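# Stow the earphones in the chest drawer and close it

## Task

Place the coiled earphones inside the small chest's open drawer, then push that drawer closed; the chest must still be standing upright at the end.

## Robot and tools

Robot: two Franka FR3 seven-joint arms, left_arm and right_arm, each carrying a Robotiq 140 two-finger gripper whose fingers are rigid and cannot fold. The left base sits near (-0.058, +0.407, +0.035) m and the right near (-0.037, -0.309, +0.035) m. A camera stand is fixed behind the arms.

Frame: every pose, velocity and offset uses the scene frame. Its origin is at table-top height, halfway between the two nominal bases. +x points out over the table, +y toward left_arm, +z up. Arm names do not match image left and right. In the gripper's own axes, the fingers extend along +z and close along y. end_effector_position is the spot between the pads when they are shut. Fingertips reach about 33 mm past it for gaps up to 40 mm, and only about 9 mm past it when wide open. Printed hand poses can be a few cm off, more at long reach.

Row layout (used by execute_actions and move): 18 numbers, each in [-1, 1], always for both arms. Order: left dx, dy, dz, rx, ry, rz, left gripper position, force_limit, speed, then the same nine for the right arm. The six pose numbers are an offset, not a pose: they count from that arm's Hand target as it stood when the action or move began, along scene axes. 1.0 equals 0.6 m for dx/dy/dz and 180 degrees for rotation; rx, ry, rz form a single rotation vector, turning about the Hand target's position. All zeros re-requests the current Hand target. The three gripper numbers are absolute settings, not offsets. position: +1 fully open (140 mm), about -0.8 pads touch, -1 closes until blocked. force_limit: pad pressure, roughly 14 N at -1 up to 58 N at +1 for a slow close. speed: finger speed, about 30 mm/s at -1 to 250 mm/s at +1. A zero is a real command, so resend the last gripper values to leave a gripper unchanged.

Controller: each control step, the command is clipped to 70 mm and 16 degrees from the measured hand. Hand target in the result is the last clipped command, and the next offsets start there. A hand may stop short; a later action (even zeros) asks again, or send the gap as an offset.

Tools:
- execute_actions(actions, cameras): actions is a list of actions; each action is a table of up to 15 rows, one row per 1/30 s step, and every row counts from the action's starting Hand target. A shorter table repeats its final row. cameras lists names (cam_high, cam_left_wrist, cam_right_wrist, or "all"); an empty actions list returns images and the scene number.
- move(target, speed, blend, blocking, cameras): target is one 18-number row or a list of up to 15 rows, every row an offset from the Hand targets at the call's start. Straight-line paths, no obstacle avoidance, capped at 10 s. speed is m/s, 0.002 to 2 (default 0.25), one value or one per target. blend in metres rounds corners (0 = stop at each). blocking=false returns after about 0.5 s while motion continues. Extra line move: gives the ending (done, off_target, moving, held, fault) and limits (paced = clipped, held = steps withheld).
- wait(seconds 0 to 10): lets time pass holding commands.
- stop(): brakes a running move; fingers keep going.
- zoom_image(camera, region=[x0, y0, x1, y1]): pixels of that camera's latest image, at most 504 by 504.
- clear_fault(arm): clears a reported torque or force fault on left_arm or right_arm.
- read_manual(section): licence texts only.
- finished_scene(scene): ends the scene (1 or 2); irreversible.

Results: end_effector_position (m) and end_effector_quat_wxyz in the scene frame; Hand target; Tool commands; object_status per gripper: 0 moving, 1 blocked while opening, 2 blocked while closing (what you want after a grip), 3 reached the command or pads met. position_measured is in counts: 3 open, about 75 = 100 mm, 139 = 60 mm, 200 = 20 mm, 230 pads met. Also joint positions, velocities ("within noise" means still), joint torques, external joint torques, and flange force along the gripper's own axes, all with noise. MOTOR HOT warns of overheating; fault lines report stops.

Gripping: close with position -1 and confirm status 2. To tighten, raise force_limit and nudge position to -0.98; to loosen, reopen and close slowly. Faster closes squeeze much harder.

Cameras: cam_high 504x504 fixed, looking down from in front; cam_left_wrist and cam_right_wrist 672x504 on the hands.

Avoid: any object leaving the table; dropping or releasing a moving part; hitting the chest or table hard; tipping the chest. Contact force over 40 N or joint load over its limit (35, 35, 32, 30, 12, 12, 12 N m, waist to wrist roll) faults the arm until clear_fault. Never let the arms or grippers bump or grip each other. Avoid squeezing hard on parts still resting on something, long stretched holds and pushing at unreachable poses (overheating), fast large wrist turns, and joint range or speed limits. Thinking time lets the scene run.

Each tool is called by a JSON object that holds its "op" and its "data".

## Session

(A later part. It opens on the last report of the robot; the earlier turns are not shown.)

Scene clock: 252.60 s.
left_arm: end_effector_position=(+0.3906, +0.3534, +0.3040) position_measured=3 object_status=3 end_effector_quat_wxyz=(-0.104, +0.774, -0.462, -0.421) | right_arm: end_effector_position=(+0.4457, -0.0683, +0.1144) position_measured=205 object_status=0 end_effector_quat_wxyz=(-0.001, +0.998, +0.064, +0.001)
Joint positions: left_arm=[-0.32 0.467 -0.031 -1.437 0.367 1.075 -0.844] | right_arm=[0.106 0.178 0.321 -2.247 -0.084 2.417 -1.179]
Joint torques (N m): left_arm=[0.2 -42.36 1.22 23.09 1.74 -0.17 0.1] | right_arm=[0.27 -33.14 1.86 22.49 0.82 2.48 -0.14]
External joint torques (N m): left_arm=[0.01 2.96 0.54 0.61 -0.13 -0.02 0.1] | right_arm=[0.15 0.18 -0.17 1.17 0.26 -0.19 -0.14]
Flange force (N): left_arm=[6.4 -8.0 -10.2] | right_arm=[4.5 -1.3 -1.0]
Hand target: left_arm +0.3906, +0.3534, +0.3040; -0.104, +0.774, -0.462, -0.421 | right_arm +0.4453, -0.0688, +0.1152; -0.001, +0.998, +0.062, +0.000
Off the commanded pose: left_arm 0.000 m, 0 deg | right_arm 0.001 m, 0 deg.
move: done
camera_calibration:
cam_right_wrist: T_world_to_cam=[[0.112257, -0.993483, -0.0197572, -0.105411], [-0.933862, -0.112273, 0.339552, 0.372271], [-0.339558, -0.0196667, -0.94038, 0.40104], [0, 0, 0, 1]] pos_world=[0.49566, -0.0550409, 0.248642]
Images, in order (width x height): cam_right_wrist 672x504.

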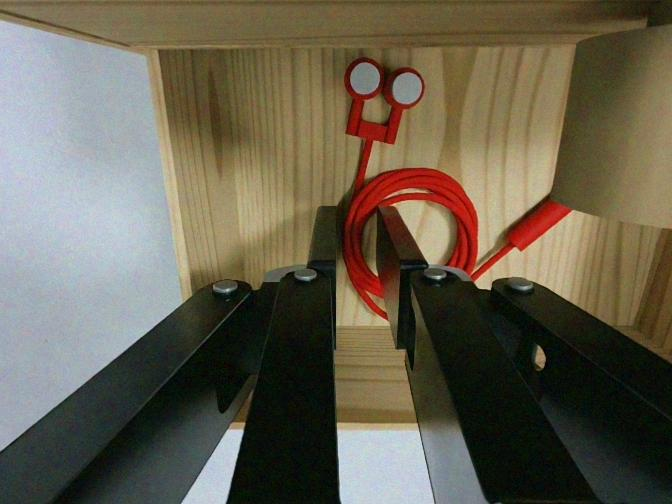

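{"op": "move", "data": {"target": [[0,0,0,0,0,0,1,1,1,0,0,0.225,0,0,0,-0.6,-1,-1],[0,0,0,0,0,0,1,1,1,-0.1838,-0.0845,0.225,0.038,-0.303,0,-0.6,-1,-1]], "speed": [0.12,0.25], "blend": 0.005}}

{"op": "move", "data": {"target": [0,0,0,0,0,0,1,1,1,0,0,0,0,0,0,0.07,-1,0], "cameras": ["cam_high","cam_right_wrist"]}}

Scene clock: 291.77 s.
left_arm: end_effector_position=(+0.3906, +0.3534, +0.3040) position_measured=3 object_status=3 end_effector_quat_wxyz=(-0.104, +0.774, -0.462, -0.421) | right_arm: end_effector_position=(+0.3363, -0.1171, +0.2509) position_measured=205 object_status=3 end_effector_quat_wxyz=(+0.028, +0.909, +0.024, +0.414)
Joint positions: left_arm=[-0.32 0.467 -0.031 -1.437 0.367 1.075 -0.844] | right_arm=[-0.148 -1.779 1.505 -3.031 1.491 2.213 -1.616]
Joint velocities: left_arm=[within noise] | right_arm=[-0.001 0 -0.001 0 0 -0.003 -0.006]
Joint torques (N m): left_arm=[0.23 -42.35 1.28 23.12 1.74 -0.18 0.08] | right_arm=[-0.31 9.65 -16.55 -0.14 1.12 3.6 -0.37]
External joint torques (N m): left_arm=[0.03 2.92 0.6 0.67 -0.12 -0.02 0.08] | right_arm=[-0.32 -0.77 0.42 0.23 0.27 -0.12 -0.39]
Flange force (N): left_arm=[6.3 -8.1 -10.4] | right_arm=[1.8 -0.1 3.6]
Hand target: left_arm +0.3906, +0.3534, +0.3040; -0.104, +0.774, -0.462, -0.421 | right_arm +0.3351, -0.1195, +0.2502; -0.029, +0.885, +0.056, +0.461
Off the commanded pose: left_arm 0.000 m, 0 deg | right_arm 0.003 m, 10 deg.
joint sent to its limit (right arm) — joint 4 (elbow), lower limit, where the elbow is as bent as it goes. The joint targets are off in orientation, not in position.
move: off_target (right_arm); limits=paced

Scene clock: 292.40 s.
left_arm: end_effector_position=(+0.3906, +0.3534, +0.3040) position_measured=3 object_status=3 end_effector_quat_wxyz=(-0.104, +0.774, -0.462, -0.421) | right_arm: end_effector_position=(+0.3363, -0.1171, +0.2509) position_measured=121 object_status=0 end_effector_quat_wxyz=(+0.028, +0.909, +0.025, +0.414)
Joint positions: left_arm=[-0.32 0.467 -0.031 -1.437 0.367 1.075 -0.844] | right_arm=[-0.148 -1.779 1.505 -3.031 1.491 2.213 -1.617]
Joint torques (N m): left_arm=[0.24 -42.39 1.25 23.1 1.75 -0.18 0.09] | right_arm=[-0.16 10.26 -17.01 -0.19 0.84 3.75 -0.41]
External joint torques (N m): left_arm=[0.12 2.67 0.63 0.76 -0.11 -0.02 0.09] | right_arm=[-0.21 -0.12 -0.02 0.12 -0.01 0.03 -0.44]
Flange force (N): left_arm=[5.9 -7.9 -10.2] | right_arm=[2.9 0.4 1.8]
Hand target: left_arm +0.3906, +0.3534, +0.3040; -0.104, +0.774, -0.462, -0.421 | right_arm +0.3364, -0.1181, +0.2504; +0.029, +0.910, +0.027, +0.414 (not the last commanded pose)
Off the commanded pose: left_arm 0.000 m, 0 deg | right_arm 0.003 m, 10 deg.
joint sent to its limit (right arm) — joint 4 (elbow), lower limit, where the elbow is as bent as it goes.
move: off_target (right_arm)
camera_calibration:
cam_right_wrist: T_world_to_cam=[[0.0251347, -0.998567, 0.0472496, -0.127077], [-0.873938, -0.0448974, -0.483959, 0.412594], [0.485387, -0.0291291, -0.873814, 0.196077], [0, 0, 0, 1]] pos_world=[0.268602, -0.102659, 0.377018]
Images, in order (width x height): cam_high 504x504, cam_right_wrist 672x504.

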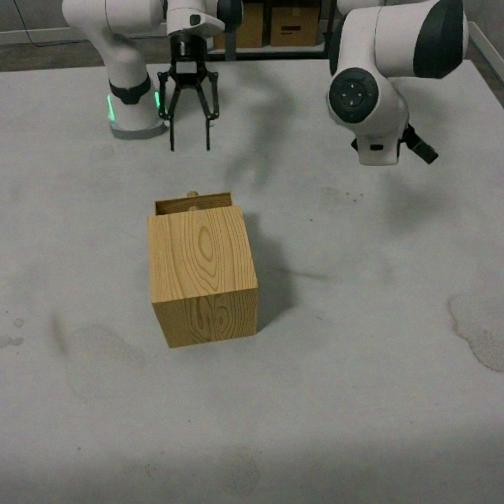

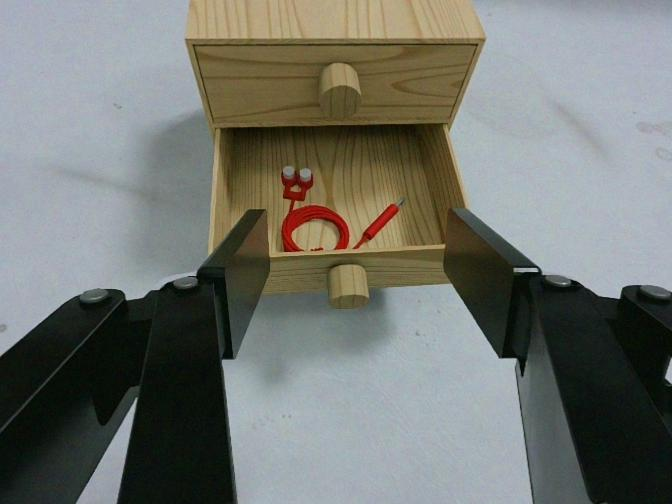

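{"op": "move", "data": {"target": [0,0,0,0,0,0,1,1,1,0.026,0.001,-0.1923,0.0182,0.0786,0.0284,0.07,-1,0], "speed": 0.1, "cameras": ["cam_high","cam_right_wrist"]}}

Scene clock: 311.03 s.
left_arm: end_effector_position=(+0.3906, +0.3534, +0.3040) position_measured=3 object_status=3 end_effector_quat_wxyz=(-0.104, +0.774, -0.462, -0.421) | right_arm: end_effector_position=(+0.3521, -0.1183, +0.1356) position_measured=121 object_status=3 end_effector_quat_wxyz=(-0.018, +0.952, +0.055, +0.301)
Joint positions: left_arm=[-0.32 0.467 -0.031 -1.437 0.367 1.075 -0.844] | right_arm=[-0.456 -1.593 1.651 -2.951 1.89 2.135 -1.985]
Joint velocities: left_arm=[within noise] | right_arm=[0.002 -0.001 -0.001 0 0.001 0 -0.006]
Joint torques (N m): left_arm=[0.22 -42.37 1.28 23.11 1.74 -0.18 0.11] | right_arm=[-0.28 11.23 -19.29 -1.19 1.35 3.33 -0.52]
External joint torques (N m): left_arm=[0.16 2.92 0.7 0.63 -0.11 -0.03 0.11] | right_arm=[-0.21 -0.18 0.11 1.01 0.28 -0.21 -0.54]
Flange force (N): left_arm=[6.2 -8.2 -10.1] | right_arm=[3.8 0.7 4.7]
Hand target: left_arm +0.3906, +0.3534, +0.3040; -0.104, +0.774, -0.462, -0.421 | right_arm +0.3520, -0.1175, +0.1350; -0.019, +0.952, +0.059, +0.300
Off the commanded pose: left_arm 0.000 m, 0 deg | right_arm 0.001 m, 0 deg.
move: done
camera_calibration:
cam_right_wrist: T_world_to_cam=[[0.112814, -0.993259, -0.0266404, -0.143441], [-0.959985, -0.10204, -0.260801, 0.363874], [0.256324, 0.0549964, -0.965025, 0.190702], [0, 0, 0, 1]] pos_world=[0.316614, -0.115832, 0.27511]
Images, in order (width x height): cam_high 504x504, cam_right_wrist 672x504.

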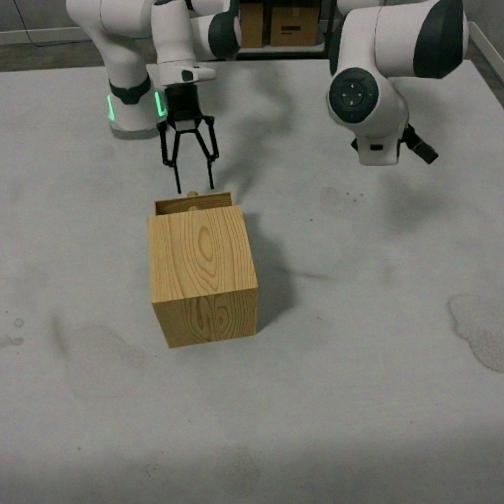

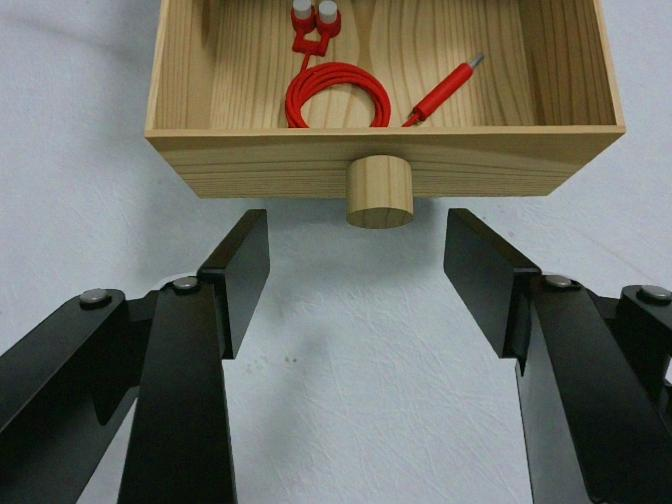

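{"op": "move", "data": {"target": [[0,0,0,0,0,0,1,1,1,0.0017,-0.015,0,0,0,0,0.07,-1,0],[0,0,0,0,0,0,1,1,1,0.1008,-0.0025,0,0,0,0,0.07,-1,0]], "speed": 0.06, "blend": 0.005, "cameras": ["cam_high","cam_right_wrist"]}}

Scene clock: 321.07 s.
left_arm: end_effector_position=(+0.3906, +0.3534, +0.3040) position_measured=3 object_status=3 end_effector_quat_wxyz=(-0.104, +0.774, -0.462, -0.421) | right_arm: end_effector_position=(+0.4121, -0.1202, +0.1349) position_measured=121 object_status=3 end_effector_quat_wxyz=(-0.018, +0.952, +0.054, +0.300)
Joint positions: left_arm=[-0.32 0.467 -0.031 -1.437 0.367 1.075 -0.844] | right_arm=[-0.745 -1.61 1.624 -2.8 1.947 2.084 -2.133]
Joint velocities: left_arm=[within noise] | right_arm=[0.001 0 0 0 0 -0.001 -0.005]
Joint torques (N m): left_arm=[0.23 -42.37 1.27 23.12 1.76 -0.16 0.07] | right_arm=[-0.2 12.92 -23.24 -0.52 1.53 3.2 -0.42]
External joint torques (N m): left_arm=[0.28 2.93 0.77 0.66 -0.09 0 0.07] | right_arm=[-0.17 -0.61 -0.3 1.22 0.35 -0.23 -0.43]
Flange force (N): left_arm=[6.2 -8.4 -10.1] | right_arm=[4.3 0.5 3.2]
Hand target: left_arm +0.3906, +0.3534, +0.3040; -0.104, +0.774, -0.462, -0.421 | right_arm +0.4125, -0.1190, +0.1350; -0.019, +0.952, +0.059, +0.300
Off the commanded pose: left_arm 0.000 m, 0 deg | right_arm 0.001 m, 1 deg.
move: done; blend cut to 0.0045 m at target 1
camera_calibration:
cam_right_wrist: T_world_to_cam=[[0.111617, -0.9934, -0.0264347, -0.15167], [-0.960572, -0.101036, -0.259022, 0.421248], [0.254641, 0.0543036, -0.96551, 0.175358], [0, 0, 0, 1]] pos_world=[0.376915, -0.11763, 0.274413]
Images, in order (width x height): cam_high 504x504, cam_right_wrist 672x504.

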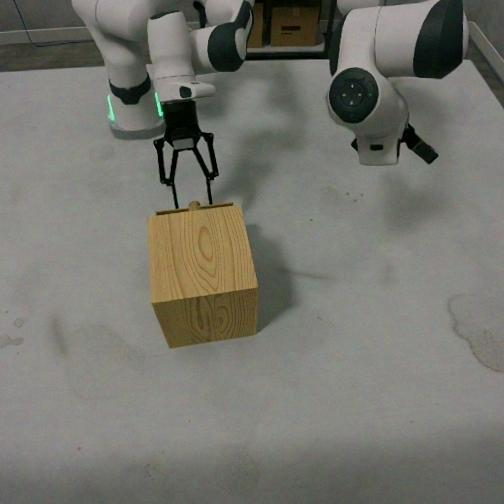

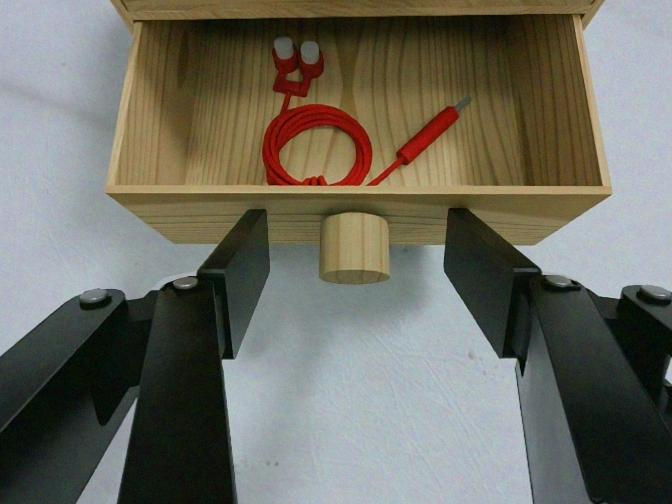

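{"op": "move", "data": {"target": [0,0,0,0,0,0,1,1,1,0.1156,0.0146,0,0,0,0,0.07,-1,0], "speed": 0.06, "cameras": ["cam_high","cam_right_wrist"]}}

Scene clock: 326.67 s.
left_arm: end_effector_position=(+0.3906, +0.3534, +0.3040) position_measured=3 object_status=3 end_effector_quat_wxyz=(-0.104, +0.774, -0.462, -0.421) | right_arm: end_effector_position=(+0.4814, -0.1114, +0.1348) position_measured=121 object_status=3 end_effector_quat_wxyz=(-0.018, +0.952, +0.054, +0.300)
Joint positions: left_arm=[-0.32 0.467 -0.031 -1.437 0.367 1.075 -0.844] | right_arm=[-1.008 -1.615 1.604 -2.601 1.969 2.061 -2.203]
Joint velocities: left_arm=[within noise] | right_arm=[0 0 0.001 0 -0.001 0 -0.006]
Joint torques (N m): left_arm=[0.23 -42.42 1.25 23.12 1.73 -0.17 0.09] | right_arm=[-0.16 16.64 -27.26 -0.1 1.57 3.23 -0.58]
External joint torques (N m): left_arm=[0.42 2.74 0.86 0.71 -0.09 -0.02 0.09] | right_arm=[-0.19 -0.39 -0.38 1.26 0.34 -0.12 -0.6]
Flange force (N): left_arm=[5.7 -8.3 -9.9] | right_arm=[3.9 0.9 3.0]
Hand target: left_arm +0.3906, +0.3534, +0.3040; -0.104, +0.774, -0.462, -0.421 | right_arm +0.4818, -0.1102, +0.1350; -0.019, +0.952, +0.059, +0.300
Off the commanded pose: left_arm 0.000 m, 0 deg | right_arm 0.001 m, 0 deg.
move: done
camera_calibration:
cam_right_wrist: T_world_to_cam=[[0.111797, -0.99338, -0.0264174, -0.150749], [-0.960633, -0.101232, -0.25872, 0.488602], [0.254333, 0.0543016, -0.965591, 0.157297], [0, 0, 0, 1]] pos_world=[0.446215, -0.10883, 0.274313]
Images, in order (width x height): cam_high 504x504, cam_right_wrist 672x504.

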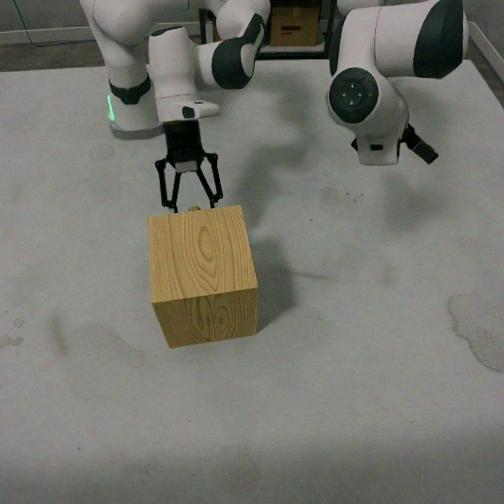

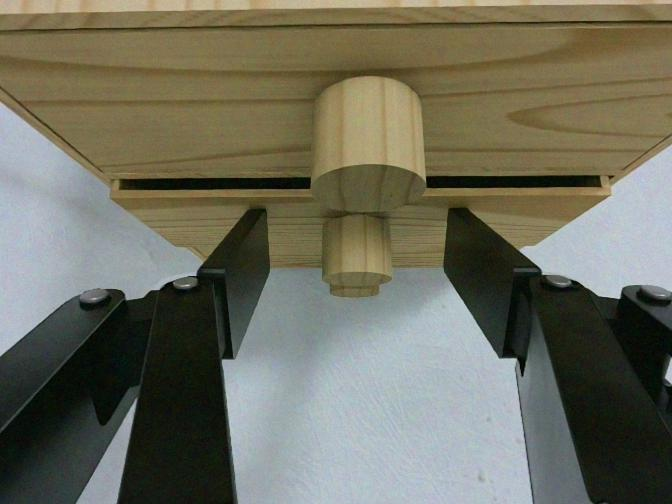

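{"op": "move", "data": {"target": [0,0,0,0,0,0,1,1,1,0.0264,0.0033,0,0,0,0,0.07,-1,0], "speed": 0.04, "cameras": ["cam_right_wrist"]}}

Scene clock: 332.83 s.
left_arm: end_effector_position=(+0.3906, +0.3534, +0.3040) position_measured=3 object_status=3 end_effector_quat_wxyz=(-0.104, +0.774, -0.462, -0.421) | right_arm: end_effector_position=(+0.4953, -0.1100, +0.1346) position_measured=121 object_status=3 end_effector_quat_wxyz=(-0.019, +0.953, +0.054, +0.298)
Joint positions: left_arm=[-0.32 0.467 -0.031 -1.437 0.367 1.075 -0.844] | right_arm=[-1.059 -1.615 1.599 -2.56 1.969 2.054 -2.211]
Joint velocities: left_arm=[within noise] | right_arm=[-0.001 0 0 0 0 -0.001 -0.004]
Joint torques (N m): left_arm=[0.26 -42.37 1.27 23.1 1.74 -0.18 0.07] | right_arm=[-1.96 16.79 -27.07 2.58 2.41 3.87 -0.45]
External joint torques (N m): left_arm=[0.04 2.89 0.58 0.65 -0.13 -0.02 0.07] | right_arm=[-2.03 -1.05 0.56 3.84 1.16 0.54 -0.47]
Flange force (N): left_arm=[6.3 -8.0 -10.2] | right_arm=[11.4 0.4 15.6]
Hand target: left_arm +0.3906, +0.3534, +0.3040; -0.104, +0.774, -0.462, -0.421 | right_arm +0.4977, -0.1082, +0.1350; -0.019, +0.952, +0.059, +0.300
Off the commanded pose: left_arm 0.000 m, 0 deg | right_arm 0.003 m, 1 deg.
move: done
camera_calibration:
cam_right_wrist: T_world_to_cam=[[0.112077, -0.993301, -0.02815, -0.150816], [-0.9615, -0.101248, -0.255474, 0.502043], [0.250913, 0.0556989, -0.966406, 0.155424], [0, 0, 0, 1]] pos_world=[0.460619, -0.107632, 0.274216]
Images, in order (width x height): cam_right_wrist 672x504.

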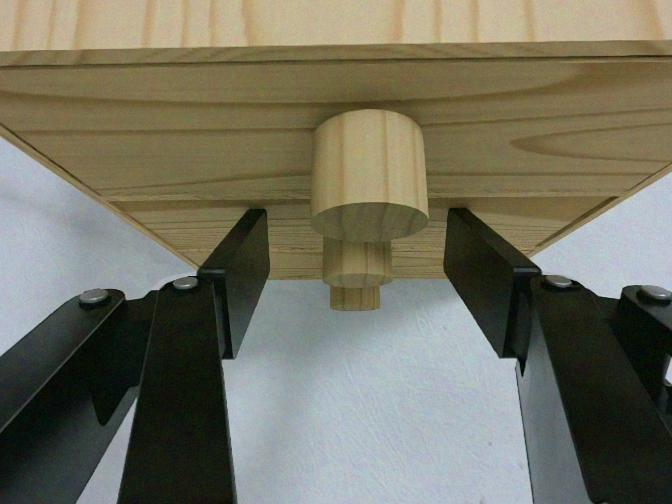

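Flush and resisting (~12 N more). Back off and inspect.

{"op": "move", "data": {"target": [0,0,0,0,0,0,1,1,1,-0.19,-0.024,0,0,0,0,0.07,-1,0], "speed": 0.15, "cameras": ["cam_high","cam_right_wrist"]}}

{"op": "zoom_image", "data": {"camera": "cam_right_wrist", "region": [120, 0, 580, 250]}}

Scene clock: 342.83 s.
left_arm: end_effector_position=(+0.3906, +0.3534, +0.3040) position_measured=3 object_status=3 end_effector_quat_wxyz=(-0.104, +0.774, -0.462, -0.421) | right_arm: end_effector_position=(+0.3840, -0.1216, +0.1352) position_measured=121 object_status=3 end_effector_quat_wxyz=(-0.019, +0.952, +0.063, +0.300)
Joint positions: left_arm=[-0.32 0.467 -0.031 -1.437 0.367 1.075 -0.844] | right_arm=[-0.621 -1.601 1.633 -2.877 1.933 2.101 -2.103]
Joint velocities: left_arm=[within noise] | right_arm=[-0.001 0 0 0.001 0 0 0.006]
Joint torques (N m): left_arm=[0.29 -42.35 1.29 23.15 1.75 -0.18 0.11] | right_arm=[0.76 12.55 -20.63 -1.62 0.79 3.69 -0.01]
External joint torques (N m): left_arm=[0.37 2.72 0.81 0.79 -0.09 -0.03 0.11] | right_arm=[0.75 0.13 0.58 0.14 -0.35 0.24 -0.03]
Flange force (N): left_arm=[5.8 -8.4 -10.4] | right_arm=[-3.8 -1.9 -1.2]
Hand target: left_arm +0.3906, +0.3534, +0.3040; -0.104, +0.774, -0.462, -0.421 | right_arm +0.3837, -0.1226, +0.1350; -0.019, +0.952, +0.059, +0.300
Off the commanded pose: left_arm 0.000 m, 0 deg | right_arm 0.001 m, 0 deg.
move: done
camera_calibration:
cam_right_wrist: T_world_to_cam=[[0.127723, -0.99155, -0.0227055, -0.156431], [-0.958621, -0.117544, -0.259285, 0.391433], [0.254425, 0.0548826, -0.965534, 0.183086], [0, 0, 0, 1]] pos_world=[0.348634, -0.119147, 0.274716]
Images, in order (width x height): cam_high 504x504, cam_right_wrist 672x504.

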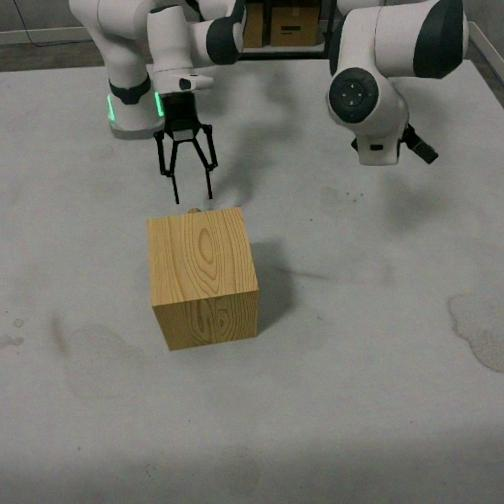

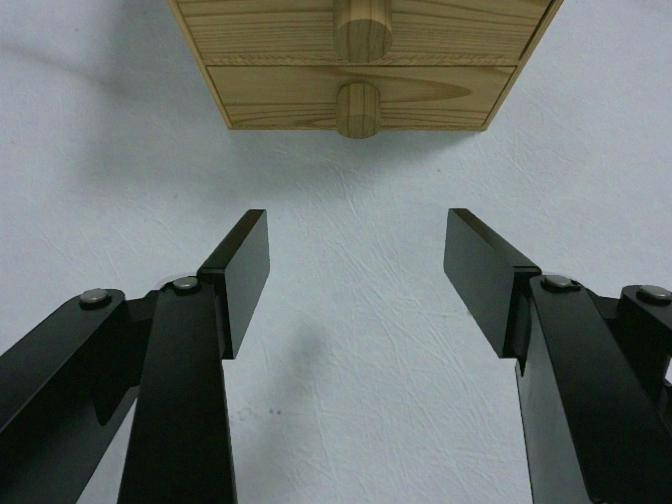

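Scaled by 1.096 from the camera's 672x504 image, which has a finer 960x720 frame.

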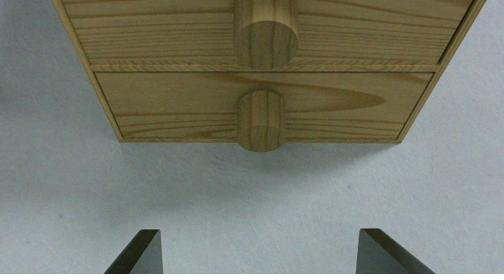

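{"op": "finished_scene", "data": {"scene": 2}}

The scene is finished: the task was done.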